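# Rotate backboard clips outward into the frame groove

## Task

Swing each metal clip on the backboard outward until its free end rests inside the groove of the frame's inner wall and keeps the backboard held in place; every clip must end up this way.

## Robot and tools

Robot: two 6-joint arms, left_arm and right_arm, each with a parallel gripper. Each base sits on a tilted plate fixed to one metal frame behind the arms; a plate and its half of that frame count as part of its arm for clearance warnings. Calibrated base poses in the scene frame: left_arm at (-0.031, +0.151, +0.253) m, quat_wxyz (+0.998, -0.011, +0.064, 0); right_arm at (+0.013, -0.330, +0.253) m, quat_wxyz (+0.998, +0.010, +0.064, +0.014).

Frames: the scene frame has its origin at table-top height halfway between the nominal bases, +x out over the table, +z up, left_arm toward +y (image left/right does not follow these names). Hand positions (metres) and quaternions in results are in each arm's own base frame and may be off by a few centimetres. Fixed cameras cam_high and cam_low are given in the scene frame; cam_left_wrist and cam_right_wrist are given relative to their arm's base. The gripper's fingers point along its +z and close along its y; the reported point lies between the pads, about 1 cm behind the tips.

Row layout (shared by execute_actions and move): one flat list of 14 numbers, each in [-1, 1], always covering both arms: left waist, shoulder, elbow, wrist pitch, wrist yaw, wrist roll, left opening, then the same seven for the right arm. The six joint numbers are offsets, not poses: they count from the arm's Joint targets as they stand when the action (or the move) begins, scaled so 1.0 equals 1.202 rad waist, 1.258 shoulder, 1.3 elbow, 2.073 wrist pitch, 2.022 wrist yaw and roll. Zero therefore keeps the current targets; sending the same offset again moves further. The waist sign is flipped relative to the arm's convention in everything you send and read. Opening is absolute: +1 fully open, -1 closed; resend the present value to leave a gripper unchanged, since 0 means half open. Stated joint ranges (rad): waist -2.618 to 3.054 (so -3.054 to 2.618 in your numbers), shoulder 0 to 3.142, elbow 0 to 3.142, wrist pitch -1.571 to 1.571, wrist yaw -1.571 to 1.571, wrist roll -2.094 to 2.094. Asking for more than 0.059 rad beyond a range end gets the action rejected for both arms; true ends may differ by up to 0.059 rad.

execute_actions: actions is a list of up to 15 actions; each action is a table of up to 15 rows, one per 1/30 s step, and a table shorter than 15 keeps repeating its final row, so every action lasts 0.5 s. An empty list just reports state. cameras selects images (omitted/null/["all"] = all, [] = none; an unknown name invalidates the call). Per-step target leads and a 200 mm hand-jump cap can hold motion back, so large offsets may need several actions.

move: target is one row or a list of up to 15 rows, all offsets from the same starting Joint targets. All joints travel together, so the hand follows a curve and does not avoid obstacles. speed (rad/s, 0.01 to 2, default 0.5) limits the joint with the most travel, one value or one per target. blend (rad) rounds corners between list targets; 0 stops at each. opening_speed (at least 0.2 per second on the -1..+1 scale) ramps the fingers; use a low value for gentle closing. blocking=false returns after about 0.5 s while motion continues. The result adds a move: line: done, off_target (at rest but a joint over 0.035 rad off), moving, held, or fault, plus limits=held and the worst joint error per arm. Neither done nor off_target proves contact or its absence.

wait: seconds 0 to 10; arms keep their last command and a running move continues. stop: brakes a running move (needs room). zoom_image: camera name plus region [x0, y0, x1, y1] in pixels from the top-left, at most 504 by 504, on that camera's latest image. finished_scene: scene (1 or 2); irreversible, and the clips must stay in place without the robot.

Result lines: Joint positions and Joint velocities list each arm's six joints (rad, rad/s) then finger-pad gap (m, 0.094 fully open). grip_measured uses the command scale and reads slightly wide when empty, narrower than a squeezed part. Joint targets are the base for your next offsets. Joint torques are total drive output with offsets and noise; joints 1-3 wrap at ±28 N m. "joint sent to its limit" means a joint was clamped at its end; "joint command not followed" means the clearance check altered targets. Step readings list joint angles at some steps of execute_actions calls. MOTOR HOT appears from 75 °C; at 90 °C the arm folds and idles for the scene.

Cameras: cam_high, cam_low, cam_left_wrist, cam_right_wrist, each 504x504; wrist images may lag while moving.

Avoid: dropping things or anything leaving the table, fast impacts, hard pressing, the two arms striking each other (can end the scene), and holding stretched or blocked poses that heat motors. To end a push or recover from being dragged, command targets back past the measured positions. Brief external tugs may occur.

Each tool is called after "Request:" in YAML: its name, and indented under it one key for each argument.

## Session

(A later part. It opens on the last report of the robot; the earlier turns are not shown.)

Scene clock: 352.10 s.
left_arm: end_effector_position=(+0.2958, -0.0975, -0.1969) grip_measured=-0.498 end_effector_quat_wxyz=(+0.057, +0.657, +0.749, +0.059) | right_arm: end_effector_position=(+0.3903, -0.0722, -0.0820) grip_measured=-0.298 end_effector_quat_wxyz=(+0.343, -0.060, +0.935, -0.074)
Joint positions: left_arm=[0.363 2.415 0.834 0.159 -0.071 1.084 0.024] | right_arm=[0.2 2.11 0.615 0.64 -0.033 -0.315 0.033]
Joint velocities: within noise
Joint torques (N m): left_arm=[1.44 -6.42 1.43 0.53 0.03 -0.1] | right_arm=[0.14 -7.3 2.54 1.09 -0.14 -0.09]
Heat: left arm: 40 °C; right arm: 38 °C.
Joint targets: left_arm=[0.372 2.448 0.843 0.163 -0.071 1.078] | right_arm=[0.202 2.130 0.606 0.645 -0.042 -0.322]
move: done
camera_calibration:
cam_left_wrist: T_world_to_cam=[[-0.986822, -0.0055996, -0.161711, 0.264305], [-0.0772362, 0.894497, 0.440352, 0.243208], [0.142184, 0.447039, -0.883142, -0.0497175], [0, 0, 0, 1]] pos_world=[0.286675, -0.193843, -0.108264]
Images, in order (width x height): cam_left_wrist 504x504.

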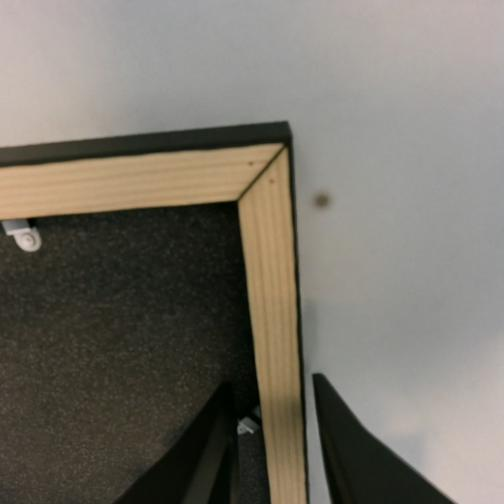

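Request:
move:
  target: [0,0,0,0,0,0,-0.64,0,0,0,0,0,0,-0.3]
  opening_speed: 0.3
  cameras: ["cam_left_wrist"]

Request:
zoom_image:
  camera: "cam_left_wrist"
  region: [150, 350, 350, 504]

Request:
move:
  target: [0,0,0,0,0,0,-0.76,0,0,0,0,0,0,-0.3]
  opening_speed: 0.3
  cameras: ["cam_left_wrist"]

Request:
zoom_image:
  camera: "cam_left_wrist"
  region: [150, 350, 350, 504]

Scene clock: 353.80 s.
left_arm: end_effector_position=(+0.2959, -0.0981, -0.1969) grip_measured=-0.637 end_effector_quat_wxyz=(+0.057, +0.658, +0.748, +0.059) | right_arm: end_effector_position=(+0.3903, -0.0722, -0.0820) grip_measured=-0.298 end_effector_quat_wxyz=(+0.343, -0.060, +0.935, -0.074)
Joint positions: left_arm=[0.364 2.415 0.835 0.158 -0.072 1.084 0.017] | right_arm=[0.2 2.11 0.615 0.64 -0.033 -0.315 0.033]
Joint velocities: within noise
Joint torques (N m): left_arm=[1.18 -6.53 1.18 0.54 0.04 -0.08] | right_arm=[0.14 -7.31 2.54 1.09 -0.13 -0.09]
Heat: left arm: 39 °C; right arm: 38 °C.
Joint targets: left_arm=[0.372 2.447 0.843 0.162 -0.071 1.078] | right_arm=[0.202 2.130 0.606 0.645 -0.042 -0.322]
move: done
camera_calibration:
cam_left_wrist: T_world_to_cam=[[-0.986867, -0.00369401, -0.161494, 0.264615], [-0.0754825, 0.894423, 0.440805, 0.243314], [0.142815, 0.447206, -0.882956, -0.0496139], [0, 0, 0, 1]] pos_world=[0.286591, -0.194461, -0.108327]
Images, in order (width x height): cam_left_wrist 504x504.

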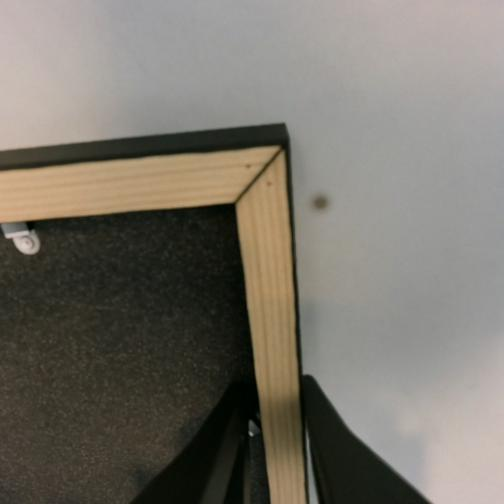

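Scaled by 2.520 from the camera's 504x504 image, which has a finer 720x720 frame.

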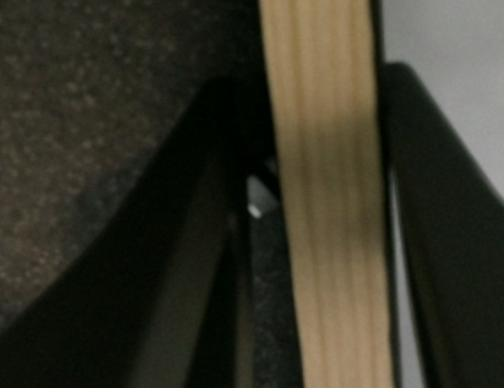

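Scene clock: 354.47 s.
left_arm: end_effector_position=(+0.2939, -0.0983, -0.1972) grip_measured=-0.752 end_effector_quat_wxyz=(+0.053, +0.661, +0.746, +0.058) | right_arm: end_effector_position=(+0.3903, -0.0722, -0.0820) grip_measured=-0.298 end_effector_quat_wxyz=(+0.343, -0.060, +0.935, -0.074)
Joint positions: left_arm=[0.367 2.415 0.835 0.15 -0.072 1.087 0.012] | right_arm=[0.2 2.11 0.615 0.64 -0.033 -0.315 0.033]
Joint velocities: within noise
Joint torques (N m): left_arm=[1.11 -6.52 1.24 0.61 -0.01 -0.11] | right_arm=[0.14 -7.31 2.54 1.09 -0.14 -0.09]
Heat: left arm: 39 °C; right arm: 38 °C.
Joint targets: left_arm=[0.372 2.447 0.843 0.162 -0.071 1.078] | right_arm=[0.202 2.130 0.606 0.645 -0.042 -0.322]
move: done
camera_calibration:
cam_left_wrist: T_world_to_cam=[[-0.988003, 0.00280667, -0.154406, 0.264955], [-0.0668893, 0.893405, 0.444245, 0.241439], [0.139194, 0.449244, -0.882499, -0.0481586], [0, 0, 0, 1]] pos_world=[0.28463, -0.194812, -0.108847]
Images, in order (width x height): cam_left_wrist 504x504.

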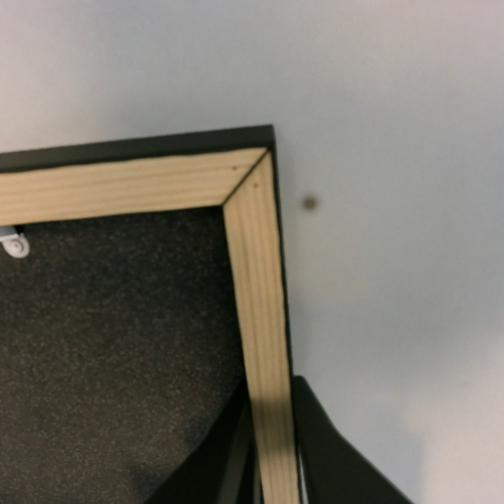

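Scaled by 2.520 from the camera's 504x504 image, which has a finer 720x720 frame.

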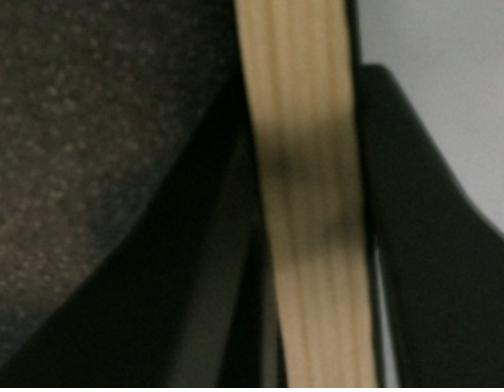

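Request:
move:
  target:
    - [0,0,0,0,0,0,-0.35,0,0,0,0,0,0,-0.3]
    - [0,-0.2035,-0.0223,-0.0926,0,0,-0.35,0,0,0,0,0,0,-0.3]
  speed: 0.2
  cameras: ["cam_left_wrist"]

Request:
zoom_image:
  camera: "cam_left_wrist"
  region: [200, 280, 320, 400]

Scene clock: 357.67 s.
left_arm: end_effector_position=(+0.3049, -0.1025, -0.1457) grip_measured=-0.352 end_effector_quat_wxyz=(+0.064, +0.659, +0.747, +0.062) | right_arm: end_effector_position=(+0.3903, -0.0722, -0.0820) grip_measured=-0.298 end_effector_quat_wxyz=(+0.343, -0.060, +0.935, -0.074)
Joint positions: left_arm=[0.367 2.216 0.824 -0.015 -0.072 1.084 0.03] | right_arm=[0.2 2.11 0.615 0.64 -0.033 -0.315 0.033]
Joint velocities: within noise
Joint torques (N m): left_arm=[1.05 -11.08 0.95 0.43 0.01 -0.1] | right_arm=[0.16 -7.31 2.52 1.09 -0.14 -0.09]
Heat: left arm: 40 °C; right arm: 38 °C.
Joint targets: left_arm=[0.372 2.191 0.815 -0.030 -0.072 1.078] | right_arm=[0.202 2.130 0.606 0.645 -0.042 -0.322]
move: done
camera_calibration:
cam_left_wrist: T_world_to_cam=[[-0.984537, -0.00157619, -0.17517, 0.27922], [-0.0788363, 0.89696, 0.435025, 0.225727], [0.156435, 0.442108, -0.883215, -0.00843916], [0, 0, 0, 1]] pos_world=[0.294018, -0.198297, -0.0567396]
Images, in order (width x height): cam_left_wrist 504x504.

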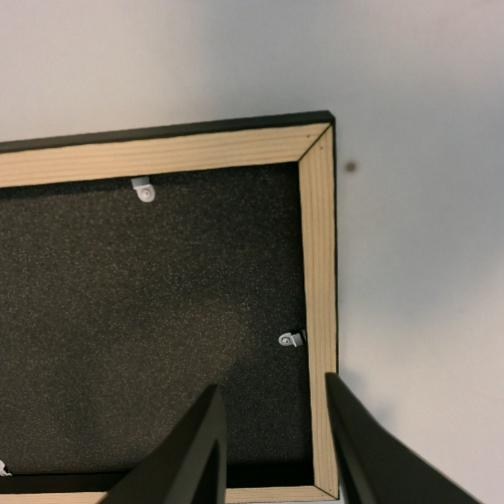

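Scaled by 4.200 from the camera's 504x504 image, which has a finer 720x720 frame.

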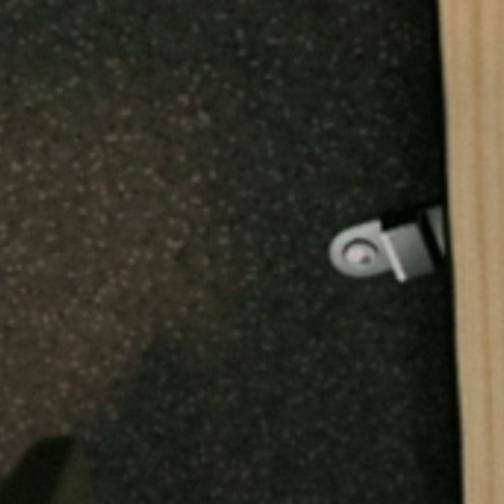

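Request:
move:
  target:
    - [-0.0308,0,0,0,0,0,-0.05,0,0,0,0,0,0,-0.3]
    - [-0.005,0.1757,0.0075,0.084,0,0,-0.05,0,0,0,0,0,0,-0.3]
  speed: 0.2
  cameras: ["cam_left_wrist"]

Request:
zoom_image:
  camera: "cam_left_wrist"
  region: [130, 300, 330, 500]

Scene clock: 361.50 s.
left_arm: end_effector_position=(+0.2955, -0.0954, -0.1903) grip_measured=-0.052 end_effector_quat_wxyz=(+0.056, +0.655, +0.751, +0.059) | right_arm: end_effector_position=(+0.3903, -0.0722, -0.0820) grip_measured=-0.298 end_effector_quat_wxyz=(+0.343, -0.060, +0.935, -0.074)
Joint positions: left_arm=[0.357 2.386 0.824 0.138 -0.072 1.084 0.045] | right_arm=[0.2 2.11 0.615 0.64 -0.033 -0.315 0.033]
Joint velocities: within noise
Joint torques (N m): left_arm=[1.37 -7.08 0.66 0.52 0.01 -0.1] | right_arm=[0.14 -7.3 2.54 1.09 -0.13 -0.09]
Heat: left arm: 40 °C; right arm: 38 °C.
Joint targets: left_arm=[0.365 2.412 0.824 0.145 -0.072 1.078] | right_arm=[0.202 2.130 0.606 0.645 -0.042 -0.322]
move: done
camera_calibration:
cam_left_wrist: T_world_to_cam=[[-0.987045, -0.010756, -0.160083, 0.264929], [-0.0813345, 0.89359, 0.441454, 0.239718], [0.1383, 0.448756, -0.882888, -0.0433982], [0, 0, 0, 1]] pos_world=[0.286996, -0.191885, -0.10173]
Images, in order (width x height): cam_left_wrist 504x504.

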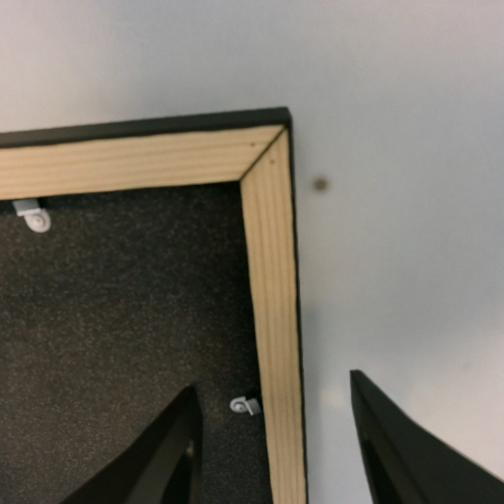

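Scaled by 2.520 from the camera's 504x504 image, which has a finer 720x720 frame.

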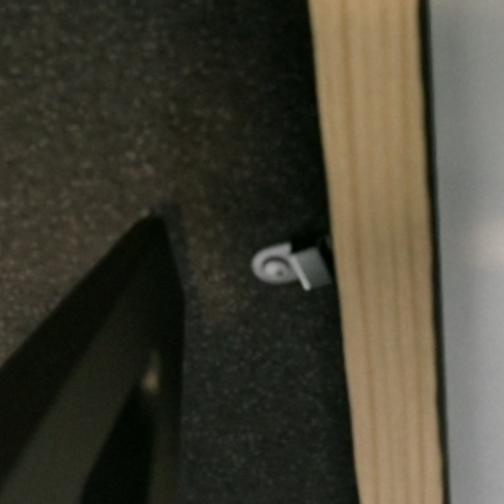

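Request:
move:
  target: [0.0017,0.027,0.0138,0.0077,0,0,-0.05,0,0,0,0,0,0,-0.3]
  speed: 0.06
  cameras: ["cam_left_wrist"]

Request:
zoom_image:
  camera: "cam_left_wrist"
  region: [130, 300, 330, 500]

Scene clock: 364.53 s.
left_arm: end_effector_position=(+0.2946, -0.0953, -0.1971) grip_measured=-0.052 end_effector_quat_wxyz=(+0.053, +0.656, +0.751, +0.059) | right_arm: end_effector_position=(+0.3903, -0.0722, -0.0820) grip_measured=-0.298 end_effector_quat_wxyz=(+0.343, -0.060, +0.935, -0.074)
Joint positions: left_arm=[0.358 2.415 0.834 0.15 -0.073 1.084 0.045] | right_arm=[0.2 2.11 0.615 0.64 -0.033 -0.315 0.033]
Joint velocities: within noise
Joint torques (N m): left_arm=[1.48 -6.46 1.07 0.59 0.02 -0.09] | right_arm=[0.14 -7.31 2.54 1.09 -0.14 -0.09]
Heat: left arm: 40 °C; right arm: 38 °C.
Joint targets: left_arm=[0.368 2.446 0.842 0.161 -0.071 1.078] | right_arm=[0.202 2.130 0.606 0.645 -0.042 -0.322]
move: done
camera_calibration:
cam_left_wrist: T_world_to_cam=[[-0.987888, -0.00966557, -0.154867, 0.26439], [-0.0784401, 0.892249, 0.444679, 0.242154], [0.133881, 0.451441, -0.8822, -0.0476344], [0, 0, 0, 1]] pos_world=[0.28656, -0.192002, -0.108759]
Images, in order (width x height): cam_left_wrist 504x504.

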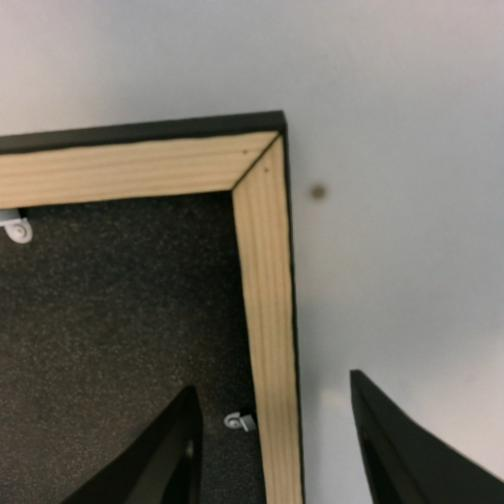

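Scaled by 2.520 from the camera's 504x504 image, which has a finer 720x720 frame.

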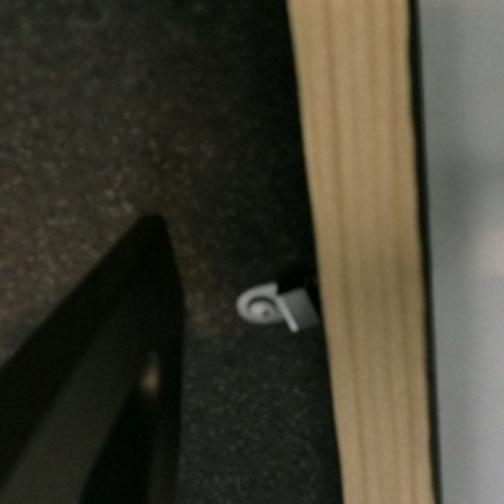

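Request:
move:
  target: [0,0,0,0,0,0,-0.76,0,0,0,0,0,0,-0.3]
  opening_speed: 0.3
  cameras: ["cam_left_wrist"]

Request:
move:
  target:
    - [0,0,0,0,0,0,-0.35,0,0,0,0,0,0,-0.3]
    - [0,-0.2035,-0.0223,-0.0926,0,0,-0.35,0,0,0,0,0,0,-0.3]
  speed: 0.2
  cameras: ["cam_left_wrist"]

Request:
zoom_image:
  camera: "cam_left_wrist"
  region: [200, 280, 320, 400]

Scene clock: 367.93 s.
left_arm: end_effector_position=(+0.2964, -0.0977, -0.1968) grip_measured=-0.756 end_effector_quat_wxyz=(+0.057, +0.658, +0.748, +0.060) | right_arm: end_effector_position=(+0.3903, -0.0722, -0.0820) grip_measured=-0.298 end_effector_quat_wxyz=(+0.343, -0.060, +0.935, -0.074)
Joint positions: left_arm=[0.363 2.415 0.834 0.16 -0.073 1.085 0.011] | right_arm=[0.2 2.11 0.615 0.64 -0.033 -0.315 0.033]
Joint velocities: within noise
Joint torques (N m): left_arm=[1.03 -6.54 1.13 0.47 -0.01 -0.03] | right_arm=[0.14 -7.31 2.54 1.08 -0.14 -0.09]
Heat: left arm: 40 °C; right arm: 38 °C.
Joint targets: left_arm=[0.368 2.446 0.842 0.161 -0.071 1.078] | right_arm=[0.202 2.130 0.606 0.645 -0.042 -0.322]
move: done
camera_calibration:
cam_left_wrist: T_world_to_cam=[[-0.986516, -0.00340351, -0.16363, 0.264606], [-0.0762657, 0.89416, 0.441204, 0.243198], [0.144809, 0.447734, -0.882363, -0.0501702], [0, 0, 0, 1]] pos_world=[0.286851, -0.194094, -0.108271]
Images, in order (width x height): cam_left_wrist 504x504.

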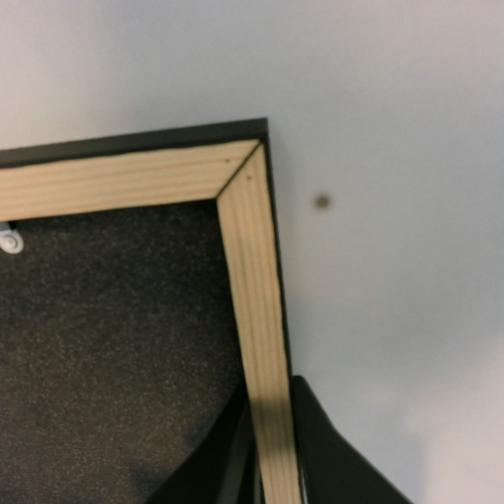

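Scene clock: 370.33 s.
left_arm: end_effector_position=(+0.3044, -0.1007, -0.1458) grip_measured=-0.352 end_effector_quat_wxyz=(+0.062, +0.657, +0.748, +0.062) | right_arm: end_effector_position=(+0.3903, -0.0722, -0.0820) grip_measured=-0.298 end_effector_quat_wxyz=(+0.343, -0.060, +0.935, -0.074)
Joint positions: left_arm=[0.363 2.215 0.822 -0.017 -0.073 1.084 0.03] | right_arm=[0.2 2.11 0.615 0.64 -0.033 -0.315 0.033]
Joint velocities: within noise
Joint torques (N m): left_arm=[1.02 -10.93 0.99 0.34 0.05 -0.08] | right_arm=[0.14 -7.31 2.54 1.09 -0.14 -0.09]
Heat: left arm: 40 °C; right arm: 38 °C.
Joint targets: left_arm=[0.368 2.190 0.813 -0.031 -0.071 1.078] | right_arm=[0.202 2.130 0.606 0.645 -0.042 -0.322]
move: done
camera_calibration:
cam_left_wrist: T_world_to_cam=[[-0.984864, -0.0051631, -0.173252, 0.278796], [-0.0816221, 0.895605, 0.437298, 0.225166], [0.152907, 0.44482, -0.882471, -0.00773553], [0, 0, 0, 1]] pos_world=[0.294137, -0.196779, -0.056989]
Images, in order (width x height): cam_left_wrist 504x504.

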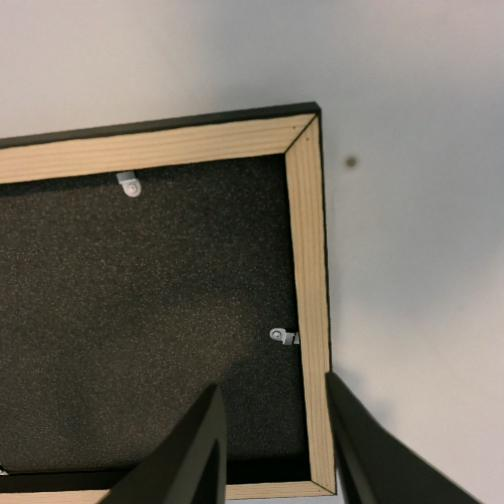

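Scaled by 4.200 from the camera's 504x504 image, which has a finer 720x720 frame.

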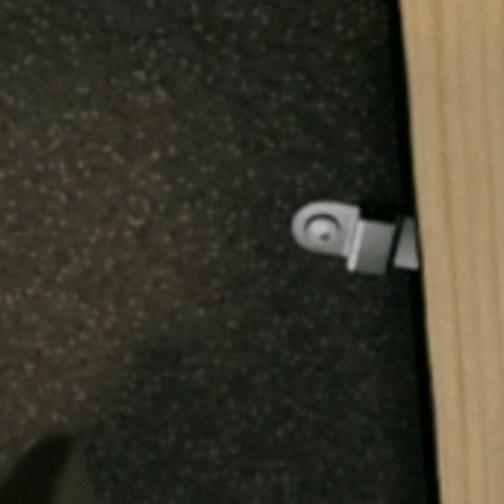

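Request:
zoom_image:
  camera: "cam_left_wrist"
  region: [255, 310, 315, 370]

Request:
zoom_image:
  camera: "cam_high"
  region: [150, 180, 400, 430]

Scaled by 8.400 from the camera's 504x504 image, which has a finer 720x720 frame.

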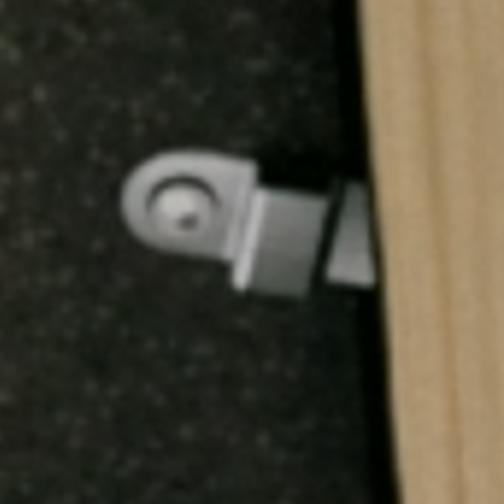

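This scene's latest camera images include none from cam_high. They are from: cam_left_wrist. cam_high's image comes with the result of a call that names it in "cameras".

Request:
move:
  target:
    - [-0.0649,0,0,0,0,0.0331,-0.05,0,0,0,0,0,0,-0.3]
    - [-0.0433,0.1765,-0.0131,0.096,0,0.0331,-0.05,0,0,0,0,0,0,-0.3]
  speed: 0.2
  cameras: ["cam_left_wrist"]

Request:
zoom_image:
  camera: "cam_left_wrist"
  region: [130, 260, 330, 460]

Scene clock: 378.17 s.
left_arm: end_effector_position=(+0.2947, -0.0786, -0.1916) grip_measured=-0.052 end_effector_quat_wxyz=(+0.052, +0.657, +0.749, +0.063) | right_arm: end_effector_position=(+0.3903, -0.0722, -0.0820) grip_measured=-0.298 end_effector_quat_wxyz=(+0.343, -0.060, +0.935, -0.074)
Joint positions: left_arm=[0.307 2.386 0.801 0.162 -0.073 1.139 0.045] | right_arm=[0.2 2.11 0.615 0.64 -0.033 -0.315 0.033]
Joint velocities: within noise
Joint torques (N m): left_arm=[1.44 -6.83 0.03 0.51 0.05 0.05] | right_arm=[0.14 -7.31 2.54 1.09 -0.14 -0.08]
Heat: left arm: 40 °C; right arm: 38 °C.
Joint targets: left_arm=[0.316 2.412 0.796 0.168 -0.071 1.145] | right_arm=[0.202 2.130 0.606 0.645 -0.042 -0.322]
move: done
camera_calibration:
cam_left_wrist: T_world_to_cam=[[-0.987129, -0.00479571, -0.159856, 0.264662], [-0.0772912, 0.889374, 0.4506, 0.225449], [0.140011, 0.457156, -0.878297, -0.0509617], [0, 0, 0, 1]] pos_world=[0.285816, -0.175942, -0.104039]
Images, in order (width x height): cam_left_wrist 504x504.

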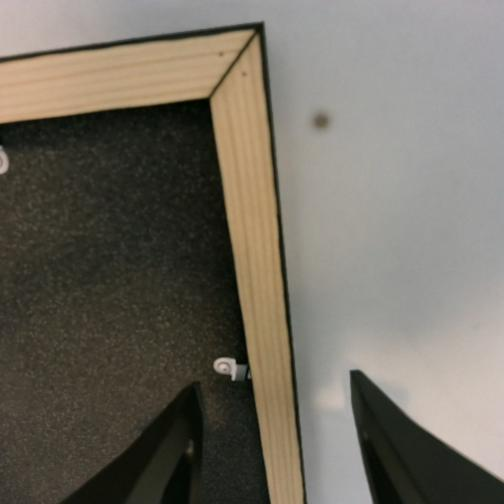

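Scaled by 2.520 from the camera's 504x504 image, which has a finer 720x720 frame.

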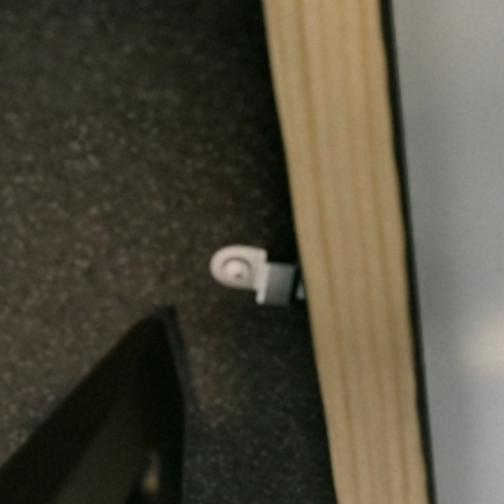

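Request:
move:
  target: [0,0.0207,0.0223,0.0024,0,0,-0.05,0,0,0,0,0,0,-0.3]
  speed: 0.06
  cameras: ["cam_left_wrist"]

Request:
zoom_image:
  camera: "cam_left_wrist"
  region: [130, 260, 330, 460]

Scene clock: 380.70 s.
left_arm: end_effector_position=(+0.2979, -0.0796, -0.1963) grip_measured=-0.052 end_effector_quat_wxyz=(+0.053, +0.657, +0.749, +0.063) | right_arm: end_effector_position=(+0.3903, -0.0722, -0.0820) grip_measured=-0.298 end_effector_quat_wxyz=(+0.343, -0.060, +0.935, -0.074)
Joint positions: left_arm=[0.307 2.409 0.819 0.168 -0.073 1.139 0.045] | right_arm=[0.2 2.11 0.615 0.64 -0.033 -0.315 0.033]
Joint velocities: within noise
Joint torques (N m): left_arm=[1.25 -6.71 0.99 0.53 0.04 0.06] | right_arm=[0.16 -7.3 2.54 1.09 -0.14 -0.09]
Heat: left arm: 40 °C; right arm: 38 °C.
Joint targets: left_arm=[0.316 2.438 0.825 0.173 -0.071 1.145] | right_arm=[0.202 2.130 0.606 0.645 -0.042 -0.322]
move: done
camera_calibration:
cam_left_wrist: T_world_to_cam=[[-0.986895, -0.00486972, -0.16129, 0.2667], [-0.0779463, 0.889581, 0.450077, 0.228795], [0.141288, 0.456751, -0.878303, -0.0554416], [0, 0, 0, 1]] pos_world=[0.288872, -0.17691, -0.108654]
Images, in order (width x height): cam_left_wrist 504x504.

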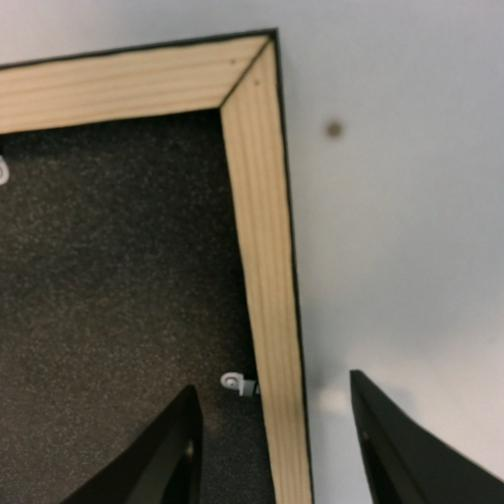

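Scaled by 2.520 from the camera's 504x504 image, which has a finer 720x720 frame.

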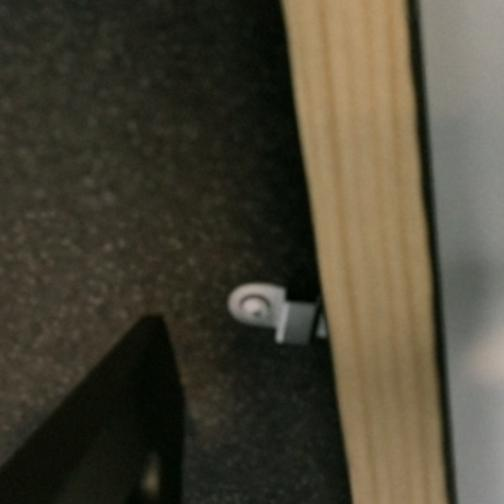

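Request:
move:
  target:
    - [0,-0.0859,-0.0115,-0.0256,0,0,-0.05,0,0,0,0,0,0,-0.3]
    - [-0.0216,-0.0859,-0.0115,-0.0256,0,0,-0.05,0,0,0,0,0,0,-0.3]
    - [-0.0042,0,-0.005,-0.0002,0,0,-0.05,0,0,0,0,0,0,-0.3]
  speed: [0.15,0.15,0.08]
  cameras: ["cam_left_wrist"]

Request:
zoom_image:
  camera: "cam_left_wrist"
  region: [130, 260, 330, 460]

Scene clock: 388.43 s.
left_arm: end_effector_position=(+0.2973, -0.0780, -0.1964) grip_measured=-0.052 end_effector_quat_wxyz=(+0.051, +0.656, +0.751, +0.063) | right_arm: end_effector_position=(+0.3903, -0.0722, -0.0820) grip_measured=-0.298 end_effector_quat_wxyz=(+0.343, -0.060, +0.935, -0.074)
Joint positions: left_arm=[0.302 2.409 0.819 0.164 -0.073 1.139 0.045] | right_arm=[0.2 2.11 0.615 0.64 -0.033 -0.315 0.033]
Joint velocities: within noise
Joint torques (N m): left_arm=[1.25 -6.64 0.35 0.54 0.02 0.06] | right_arm=[0.16 -7.31 2.54 1.09 -0.14 -0.09]
Heat: left arm: 39 °C; right arm: 38 °C.
Joint targets: left_arm=[0.311 2.438 0.818 0.172 -0.071 1.145] | right_arm=[0.202 2.130 0.606 0.645 -0.042 -0.322]
move: done
camera_calibration:
cam_left_wrist: T_world_to_cam=[[-0.987501, -0.00918836, -0.157347, 0.266688], [-0.0802118, 0.888652, 0.451513, 0.228211], [0.135678, 0.45849, -0.878282, -0.0544418], [0, 0, 0, 1]] pos_world=[0.289046, -0.175389, -0.108893]
Images, in order (width x height): cam_left_wrist 504x504.

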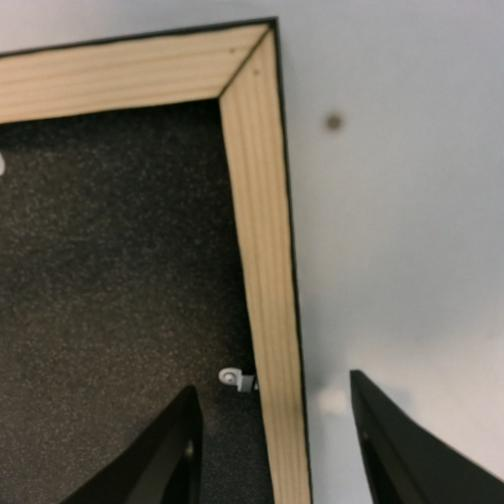

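Scaled by 2.520 from the camera's 504x504 image, which has a finer 720x720 frame.

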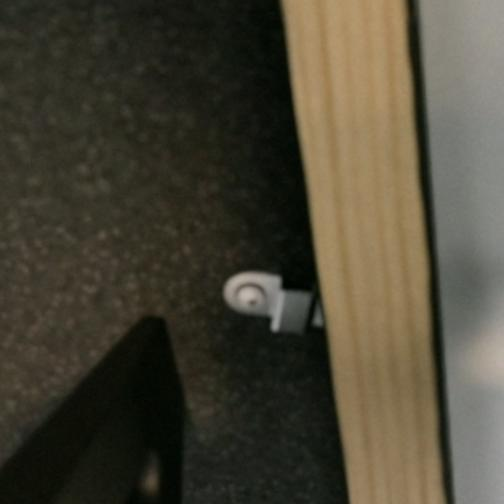

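Request:
move:
  target: [0,0,0,0,0,0,-0.5,0,0,0,0,0,0,-0.3]
  opening_speed: 0.3
  cameras: ["cam_left_wrist"]

Request:
zoom_image:
  camera: "cam_left_wrist"
  region: [180, 330, 300, 450]

Scene clock: 390.73 s.
left_arm: end_effector_position=(+0.2988, -0.0785, -0.1962) grip_measured=-0.498 end_effector_quat_wxyz=(+0.054, +0.656, +0.750, +0.064) | right_arm: end_effector_position=(+0.3903, -0.0722, -0.0820) grip_measured=-0.298 end_effector_quat_wxyz=(+0.343, -0.060, +0.935, -0.074)
Joint positions: left_arm=[0.302 2.409 0.819 0.17 -0.073 1.139 0.024] | right_arm=[0.2 2.11 0.615 0.64 -0.033 -0.315 0.033]
Joint velocities: within noise
Joint torques (N m): left_arm=[1.4 -6.58 0.31 0.52 0.01 0.06] | right_arm=[0.14 -7.31 2.55 1.09 -0.14 -0.09]
Heat: left arm: 39 °C; right arm: 38 °C.
Joint targets: left_arm=[0.311 2.438 0.818 0.172 -0.071 1.145] | right_arm=[0.202 2.130 0.606 0.645 -0.042 -0.322]
move: done
camera_calibration:
cam_left_wrist: T_world_to_cam=[[-0.986508, -0.009498, -0.163439, 0.266705], [-0.0830003, 0.889522, 0.449291, 0.229114], [0.141115, 0.456794, -0.878308, -0.0559872], [0, 0, 0, 1]] pos_world=[0.290024, -0.175694, -0.108523]
Images, in order (width x height): cam_left_wrist 504x504.

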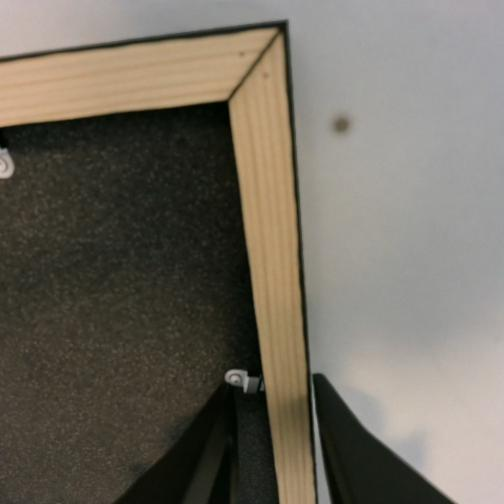

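Scaled by 4.200 from the camera's 504x504 image, which has a finer 720x720 frame.

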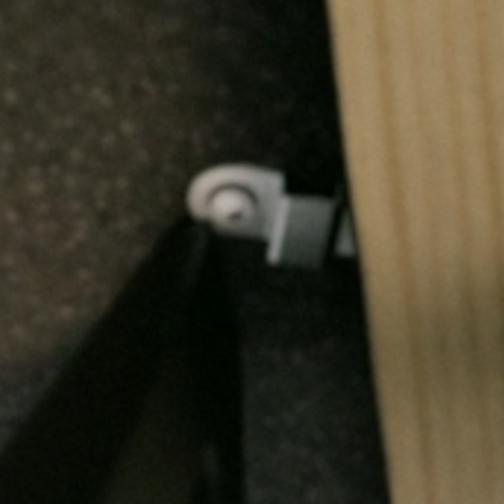

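Request:
move:
  target: [0,0,0,0,0,0,-0.64,0,0,0,0,0,0,-0.3]
  opening_speed: 0.3
  cameras: ["cam_left_wrist"]

Request:
zoom_image:
  camera: "cam_left_wrist"
  region: [180, 330, 300, 450]

Request:
move:
  target: [0,0,0,0,0,0,-0.76,0,0,0,0,0,0,-0.3]
  opening_speed: 0.3
  cameras: ["cam_left_wrist"]

Request:
zoom_image:
  camera: "cam_left_wrist"
  region: [180, 330, 300, 450]

Scene clock: 392.60 s.
left_arm: end_effector_position=(+0.2971, -0.0785, -0.1964) grip_measured=-0.635 end_effector_quat_wxyz=(+0.051, +0.657, +0.750, +0.063) | right_arm: end_effector_position=(+0.3903, -0.0722, -0.0820) grip_measured=-0.298 end_effector_quat_wxyz=(+0.343, -0.060, +0.935, -0.074)
Joint positions: left_arm=[0.304 2.409 0.819 0.164 -0.073 1.14 0.017] | right_arm=[0.2 2.11 0.615 0.64 -0.033 -0.315 0.033]
Joint velocities: within noise
Joint torques (N m): left_arm=[1.1 -6.79 0.4 0.51 0.02 0.07] | right_arm=[0.16 -7.31 2.54 1.09 -0.14 -0.09]
Heat: left arm: 39 °C; right arm: 38 °C.
Joint targets: left_arm=[0.311 2.438 0.818 0.172 -0.071 1.145] | right_arm=[0.202 2.130 0.606 0.645 -0.042 -0.322]
move: done
camera_calibration:
cam_left_wrist: T_world_to_cam=[[-0.987521, -0.00692348, -0.157337, 0.266721], [-0.0781774, 0.888806, 0.451567, 0.228121], [0.136715, 0.458232, -0.878255, -0.0544851], [0, 0, 0, 1]] pos_world=[0.288675, -0.175942, -0.108899]
Images, in order (width x height): cam_left_wrist 504x504.

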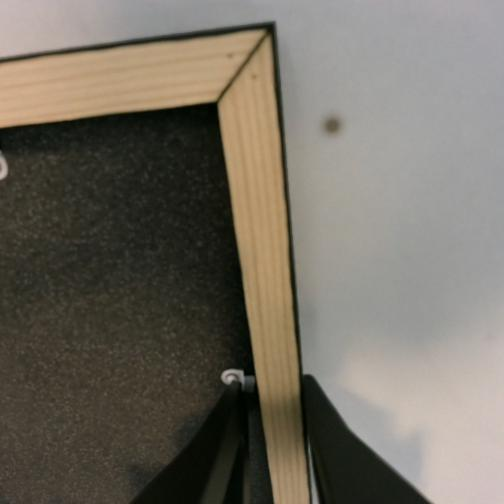

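Scaled by 4.200 from the camera's 504x504 image, which has a finer 720x720 frame.

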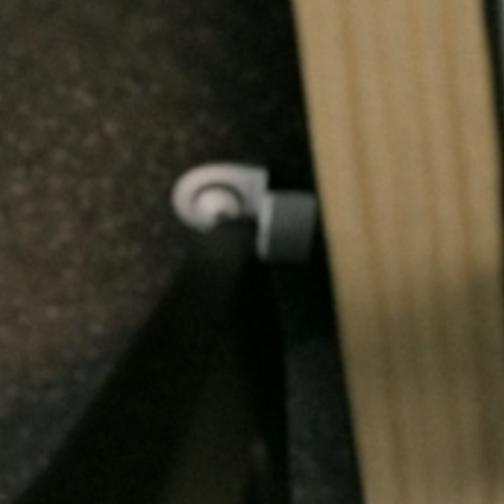

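Scene clock: 393.23 s.
left_arm: end_effector_position=(+0.2964, -0.0787, -0.1965) grip_measured=-0.721 end_effector_quat_wxyz=(+0.050, +0.657, +0.749, +0.062) | right_arm: end_effector_position=(+0.3903, -0.0722, -0.0820) grip_measured=-0.298 end_effector_quat_wxyz=(+0.343, -0.060, +0.935, -0.074)
Joint positions: left_arm=[0.305 2.409 0.819 0.161 -0.073 1.14 0.013] | right_arm=[0.2 2.11 0.615 0.64 -0.033 -0.315 0.033]
Joint velocities: within noise
Joint torques (N m): left_arm=[1.01 -6.65 0.28 0.61 -0.01 0.07] | right_arm=[0.13 -7.31 2.54 1.09 -0.13 -0.09]
Heat: left arm: 39 °C; right arm: 38 °C.
Joint targets: left_arm=[0.311 2.438 0.818 0.172 -0.071 1.145] | right_arm=[0.202 2.130 0.606 0.645 -0.042 -0.322]
move: done
camera_calibration:
cam_left_wrist: T_world_to_cam=[[-0.987929, -0.00528672, -0.154816, 0.266744], [-0.0756695, 0.888533, 0.452529, 0.227659], [0.135167, 0.458782, -0.878208, -0.0538926], [0, 0, 0, 1]] pos_world=[0.288035, -0.176147, -0.109055]
Images, in order (width x height): cam_left_wrist 504x504.

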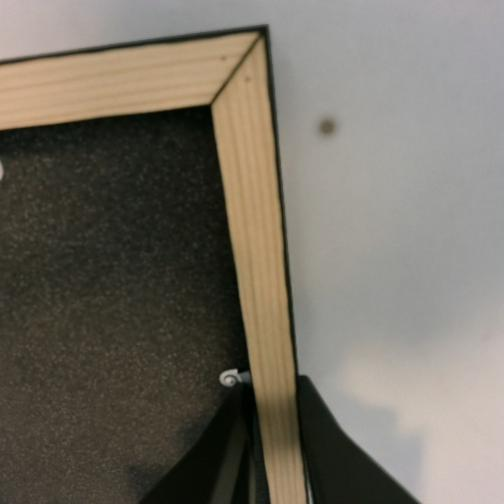

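Scaled by 4.200 from the camera's 504x504 image, which has a finer 720x720 frame.

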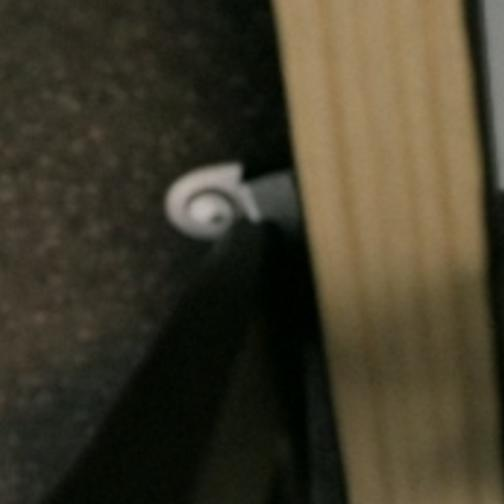

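Request:
move:
  target:
    - [0,0,0,0,0,0,-0.45,0,0,0,0,0,0,-0.3]
    - [0,-0.2035,-0.0223,-0.0926,0,0,-0.35,0,0,0,0,0,0,-0.3]
  speed: 0.2
  cameras: ["cam_left_wrist"]

Request:
zoom_image:
  camera: "cam_left_wrist"
  region: [240, 280, 320, 360]

Scene clock: 397.37 s.
left_arm: end_effector_position=(+0.3037, -0.0819, -0.1461) grip_measured=-0.352 end_effector_quat_wxyz=(+0.057, +0.657, +0.749, +0.064) | right_arm: end_effector_position=(+0.3903, -0.0722, -0.0820) grip_measured=-0.298 end_effector_quat_wxyz=(+0.343, -0.060, +0.935, -0.074)
Joint positions: left_arm=[0.307 2.207 0.799 -0.006 -0.071 1.14 0.03] | right_arm=[0.2 2.11 0.615 0.64 -0.033 -0.315 0.033]
Joint velocities: within noise
Joint torques (N m): left_arm=[0.79 -10.96 0.72 0.36 0.01 0.04] | right_arm=[0.14 -7.3 2.54 1.09 -0.14 -0.08]
Heat: left arm: 39 °C; right arm: 38 °C.
Joint targets: left_arm=[0.311 2.182 0.790 -0.020 -0.071 1.145] | right_arm=[0.202 2.130 0.606 0.645 -0.042 -0.322]
move: done
camera_calibration:
cam_left_wrist: T_world_to_cam=[[-0.985697, -0.00453734, -0.168468, 0.279151], [-0.080235, 0.891712, 0.445434, 0.208885], [0.148204, 0.45258, -0.879322, -0.0137537], [0, 0, 0, 1]] pos_world=[0.293956, -0.178774, -0.0581105]
Images, in order (width x height): cam_left_wrist 504x504.

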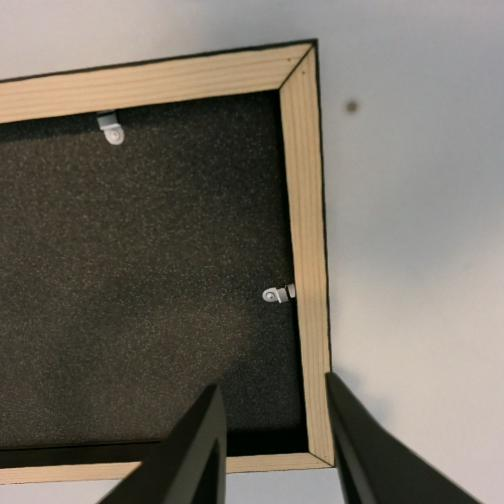

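Scaled by 6.300 from the camera's 504x504 image, which has a finer 720x720 frame.

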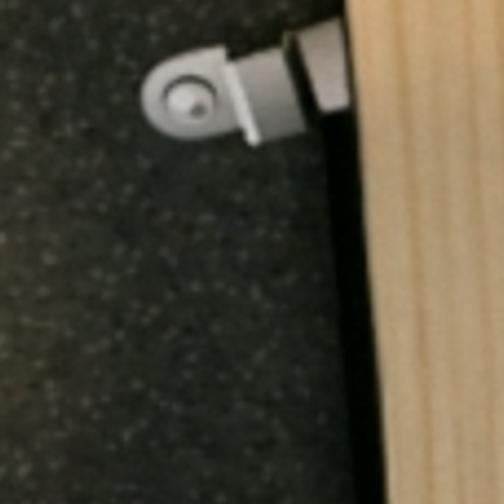

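Request:
zoom_image:
  camera: "cam_left_wrist"
  region: [80, 80, 160, 160]

Scaled by 6.300 from the camera's 504x504 image, which has a finer 720x720 frame.

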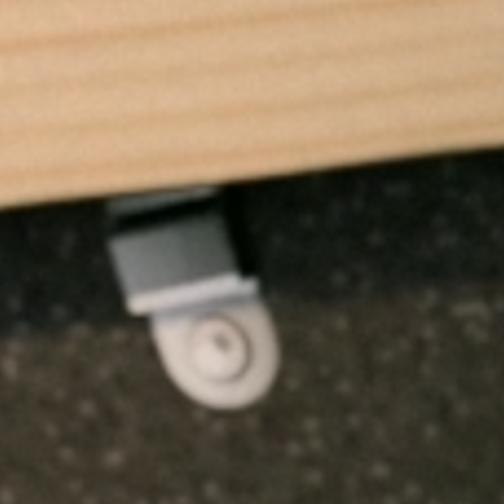

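Request:
move:
  target:
    - [0.0416,0,0,0,0,-0.0336,-0.05,0,0,0,0,0,0,-0.3]
    - [0.0416,0.1884,0.0427,0.0767,0,-0.0336,-0.05,0,0,0,0,0,0,-0.3]
  speed: 0.2
  cameras: ["cam_left_wrist"]

Request:
zoom_image:
  camera: "cam_left_wrist"
  region: [130, 300, 330, 500]

Scene clock: 404.67 s.
left_arm: end_effector_position=(+0.2984, -0.0959, -0.1911) grip_measured=-0.052 end_effector_quat_wxyz=(+0.056, +0.654, +0.752, +0.059) | right_arm: end_effector_position=(+0.3903, -0.0722, -0.0820) grip_measured=-0.298 end_effector_quat_wxyz=(+0.343, -0.060, +0.935, -0.074)
Joint positions: left_arm=[0.355 2.393 0.837 0.133 -0.071 1.083 0.045] | right_arm=[0.2 2.11 0.615 0.64 -0.033 -0.315 0.033]
Joint velocities: within noise
Joint torques (N m): left_arm=[1.25 -6.8 1.33 0.55 0.01 -0.08] | right_arm=[0.16 -7.32 2.54 1.09 -0.14 -0.08]
Heat: left arm: 40 °C; right arm: 38 °C.
Joint targets: left_arm=[0.361 2.420 0.845 0.139 -0.071 1.077] | right_arm=[0.202 2.130 0.606 0.645 -0.042 -0.322]
move: done
camera_calibration:
cam_left_wrist: T_world_to_cam=[[-0.986906, -0.0142035, -0.160667, 0.267224], [-0.0846047, 0.893666, 0.440685, 0.241522], [0.137324, 0.448509, -0.883166, -0.0441333], [0, 0, 0, 1]] pos_world=[0.29022, -0.19225, -0.102478]
Images, in order (width x height): cam_left_wrist 504x504.

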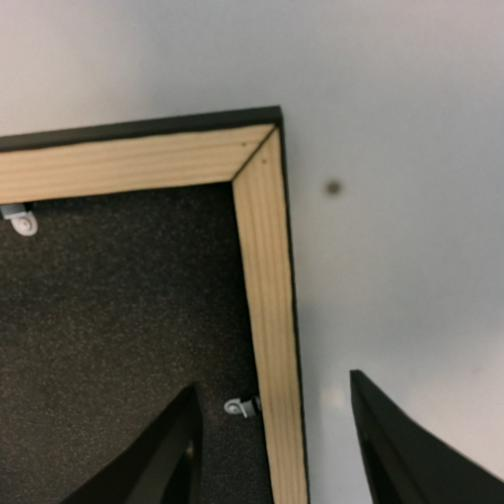

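Scaled by 2.520 from the camera's 504x504 image, which has a finer 720x720 frame.

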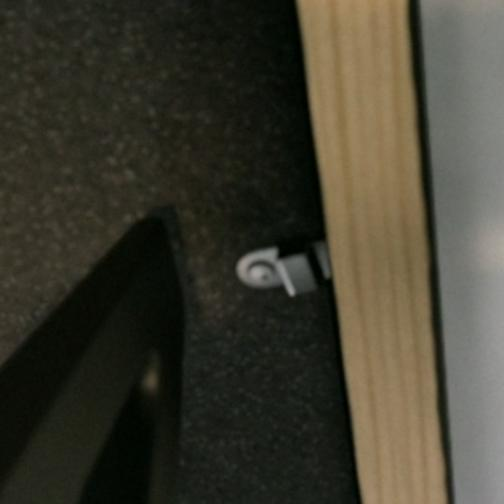

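Request:
move:
  target: [0.0037,0.0215,0.0119,0.0029,0,0,-0.05,0,0,0,0,0,0,-0.3]
  speed: 0.06
  cameras: ["cam_left_wrist"]

Request:
zoom_image:
  camera: "cam_left_wrist"
  region: [130, 300, 330, 500]

Scene clock: 407.60 s.
left_arm: end_effector_position=(+0.3003, -0.0966, -0.1963) grip_measured=-0.052 end_effector_quat_wxyz=(+0.055, +0.655, +0.752, +0.060) | right_arm: end_effector_position=(+0.3903, -0.0722, -0.0820) grip_measured=-0.298 end_effector_quat_wxyz=(+0.343, -0.060, +0.935, -0.074)
Joint positions: left_arm=[0.355 2.417 0.853 0.139 -0.072 1.083 0.045] | right_arm=[0.2 2.11 0.615 0.64 -0.033 -0.315 0.033]
Joint velocities: within noise
Joint torques (N m): left_arm=[1.5 -6.78 1.36 0.56 0 -0.09] | right_arm=[0.16 -7.3 2.54 1.09 -0.14 -0.08]
Heat: left arm: 40 °C; right arm: 38 °C.
Joint targets: left_arm=[0.365 2.447 0.861 0.145 -0.072 1.077] | right_arm=[0.202 2.130 0.606 0.645 -0.042 -0.322]
move: done
camera_calibration:
cam_left_wrist: T_world_to_cam=[[-0.987102, -0.0133622, -0.159531, 0.268533], [-0.083507, 0.893174, 0.44189, 0.2445], [0.136584, 0.449512, -0.88277, -0.0481803], [0, 0, 0, 1]] pos_world=[0.292068, -0.193135, -0.107735]
Images, in order (width x height): cam_left_wrist 504x504.

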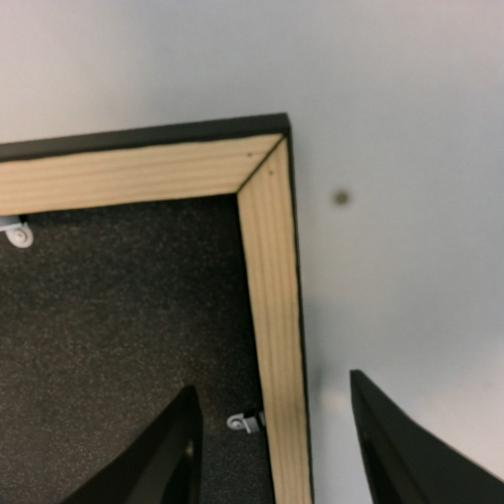

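Scaled by 2.520 from the camera's 504x504 image, which has a finer 720x720 frame.

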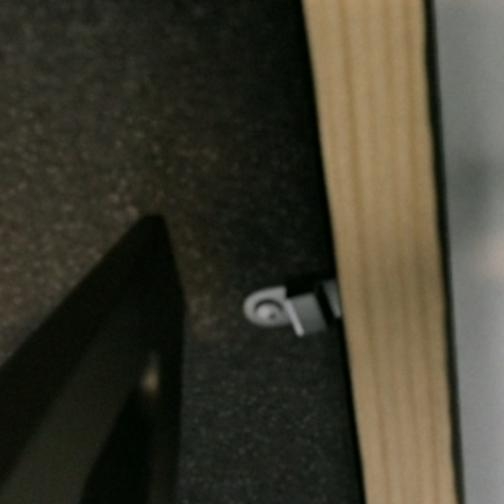

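Request:
move:
  target: [0.0042,0,0,0,0,0,-0.05,0,0,0,0,0,0,-0.3]
  speed: 0.06
  cameras: ["cam_left_wrist"]

Request:
zoom_image:
  camera: "cam_left_wrist"
  region: [130, 300, 330, 500]

Scene clock: 409.23 s.
left_arm: end_effector_position=(+0.2998, -0.0985, -0.1962) grip_measured=-0.052 end_effector_quat_wxyz=(+0.056, +0.657, +0.750, +0.059) | right_arm: end_effector_position=(+0.3903, -0.0722, -0.0820) grip_measured=-0.298 end_effector_quat_wxyz=(+0.343, -0.060, +0.935, -0.074)
Joint positions: left_arm=[0.361 2.417 0.853 0.14 -0.072 1.082 0.045] | right_arm=[0.2 2.11 0.615 0.64 -0.033 -0.315 0.033]
Joint velocities: within noise
Joint torques (N m): left_arm=[1.39 -6.79 1.21 0.54 -0.01 -0.1] | right_arm=[0.16 -7.3 2.52 1.09 -0.14 -0.08]
Heat: left arm: 40 °C; right arm: 38 °C.
Joint targets: left_arm=[0.370 2.447 0.861 0.146 -0.071 1.077] | right_arm=[0.202 2.130 0.606 0.645 -0.042 -0.322]
move: done
camera_calibration:
cam_left_wrist: T_world_to_cam=[[-0.987048, -0.00776164, -0.160239, 0.268494], [-0.0787082, 0.893784, 0.441537, 0.244699], [0.139792, 0.44843, -0.882818, -0.0483238], [0, 0, 0, 1]] pos_world=[0.291031, -0.194955, -0.107682]
Images, in order (width x height): cam_left_wrist 504x504.

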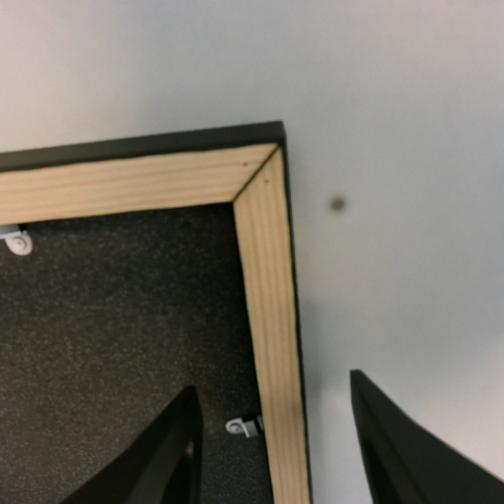

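Scaled by 2.520 from the camera's 504x504 image, which has a finer 720x720 frame.

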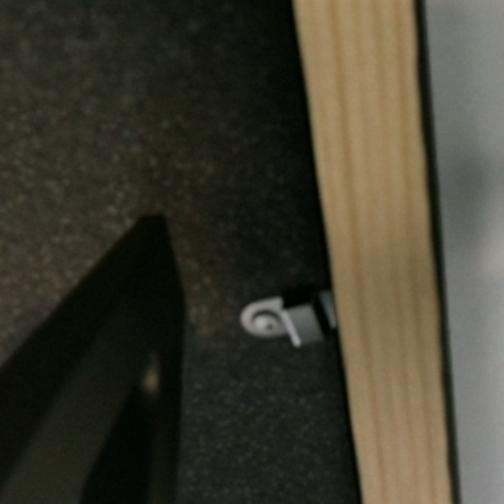

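Request:
move:
  target:
    - [0,-0.07,-0.01,-0.02,0,0,-0.05,0,0,0,0,0,0,-0.3]
    - [-0.026,-0.07,-0.01,-0.02,0,0,-0.05,0,0,0,0,0,0,-0.3]
    - [-0.0020,-0.05,-0.008,-0.015,0,0,-0.05,0,0,0,0,0,0,-0.3]
    - [-0.0020,0.0005,0,-0.001,0,0,-0.05,0,0,0,0,0,0,-0.3]
  speed: [0.15,0.15,0.08,0.08]
  cameras: ["cam_left_wrist"]

Request:
zoom_image:
  camera: "cam_left_wrist"
  region: [130, 300, 330, 500]

Scene clock: 412.73 s.
left_arm: end_effector_position=(+0.2988, -0.0976, -0.1964) grip_measured=-0.052 end_effector_quat_wxyz=(+0.053, +0.656, +0.750, +0.059) | right_arm: end_effector_position=(+0.3903, -0.0722, -0.0820) grip_measured=-0.298 end_effector_quat_wxyz=(+0.343, -0.060, +0.935, -0.074)
Joint positions: left_arm=[0.36 2.417 0.853 0.134 -0.072 1.082 0.045] | right_arm=[0.2 2.11 0.615 0.64 -0.033 -0.315 0.033]
Joint velocities: within noise
Joint torques (N m): left_arm=[1.33 -6.83 1.2 0.56 0.04 -0.08] | right_arm=[0.16 -7.31 2.54 1.09 -0.14 -0.09]
Heat: left arm: 39 °C; right arm: 38 °C.
Joint targets: left_arm=[0.367 2.447 0.861 0.143 -0.071 1.077] | right_arm=[0.202 2.130 0.606 0.645 -0.042 -0.322]
move: done
camera_calibration:
cam_left_wrist: T_world_to_cam=[[-0.987823, -0.00897103, -0.155321, 0.268487], [-0.0778597, 0.892831, 0.443612, 0.243937], [0.134695, 0.450303, -0.882657, -0.0470151], [0, 0, 0, 1]] pos_world=[0.290543, -0.194215, -0.10801]
Images, in order (width x height): cam_left_wrist 504x504.

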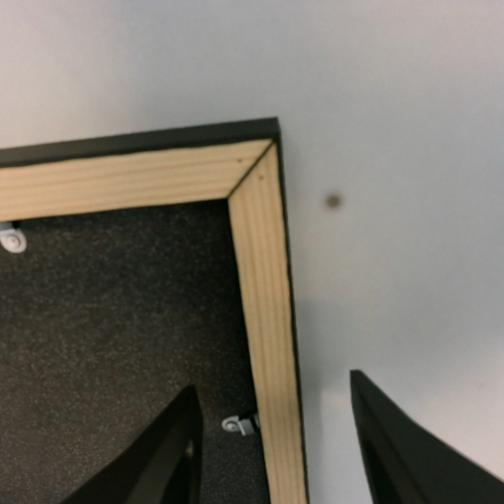

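Scaled by 2.520 from the camera's 504x504 image, which has a finer 720x720 frame.

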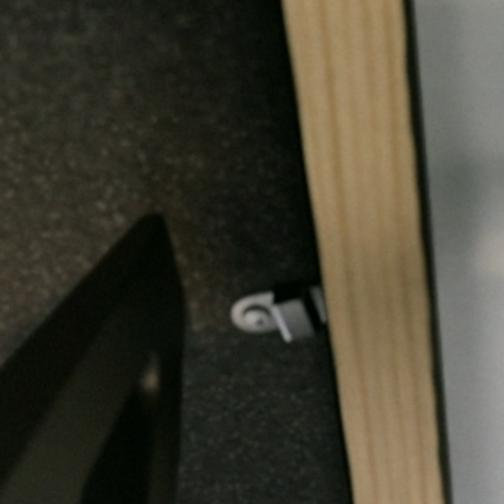

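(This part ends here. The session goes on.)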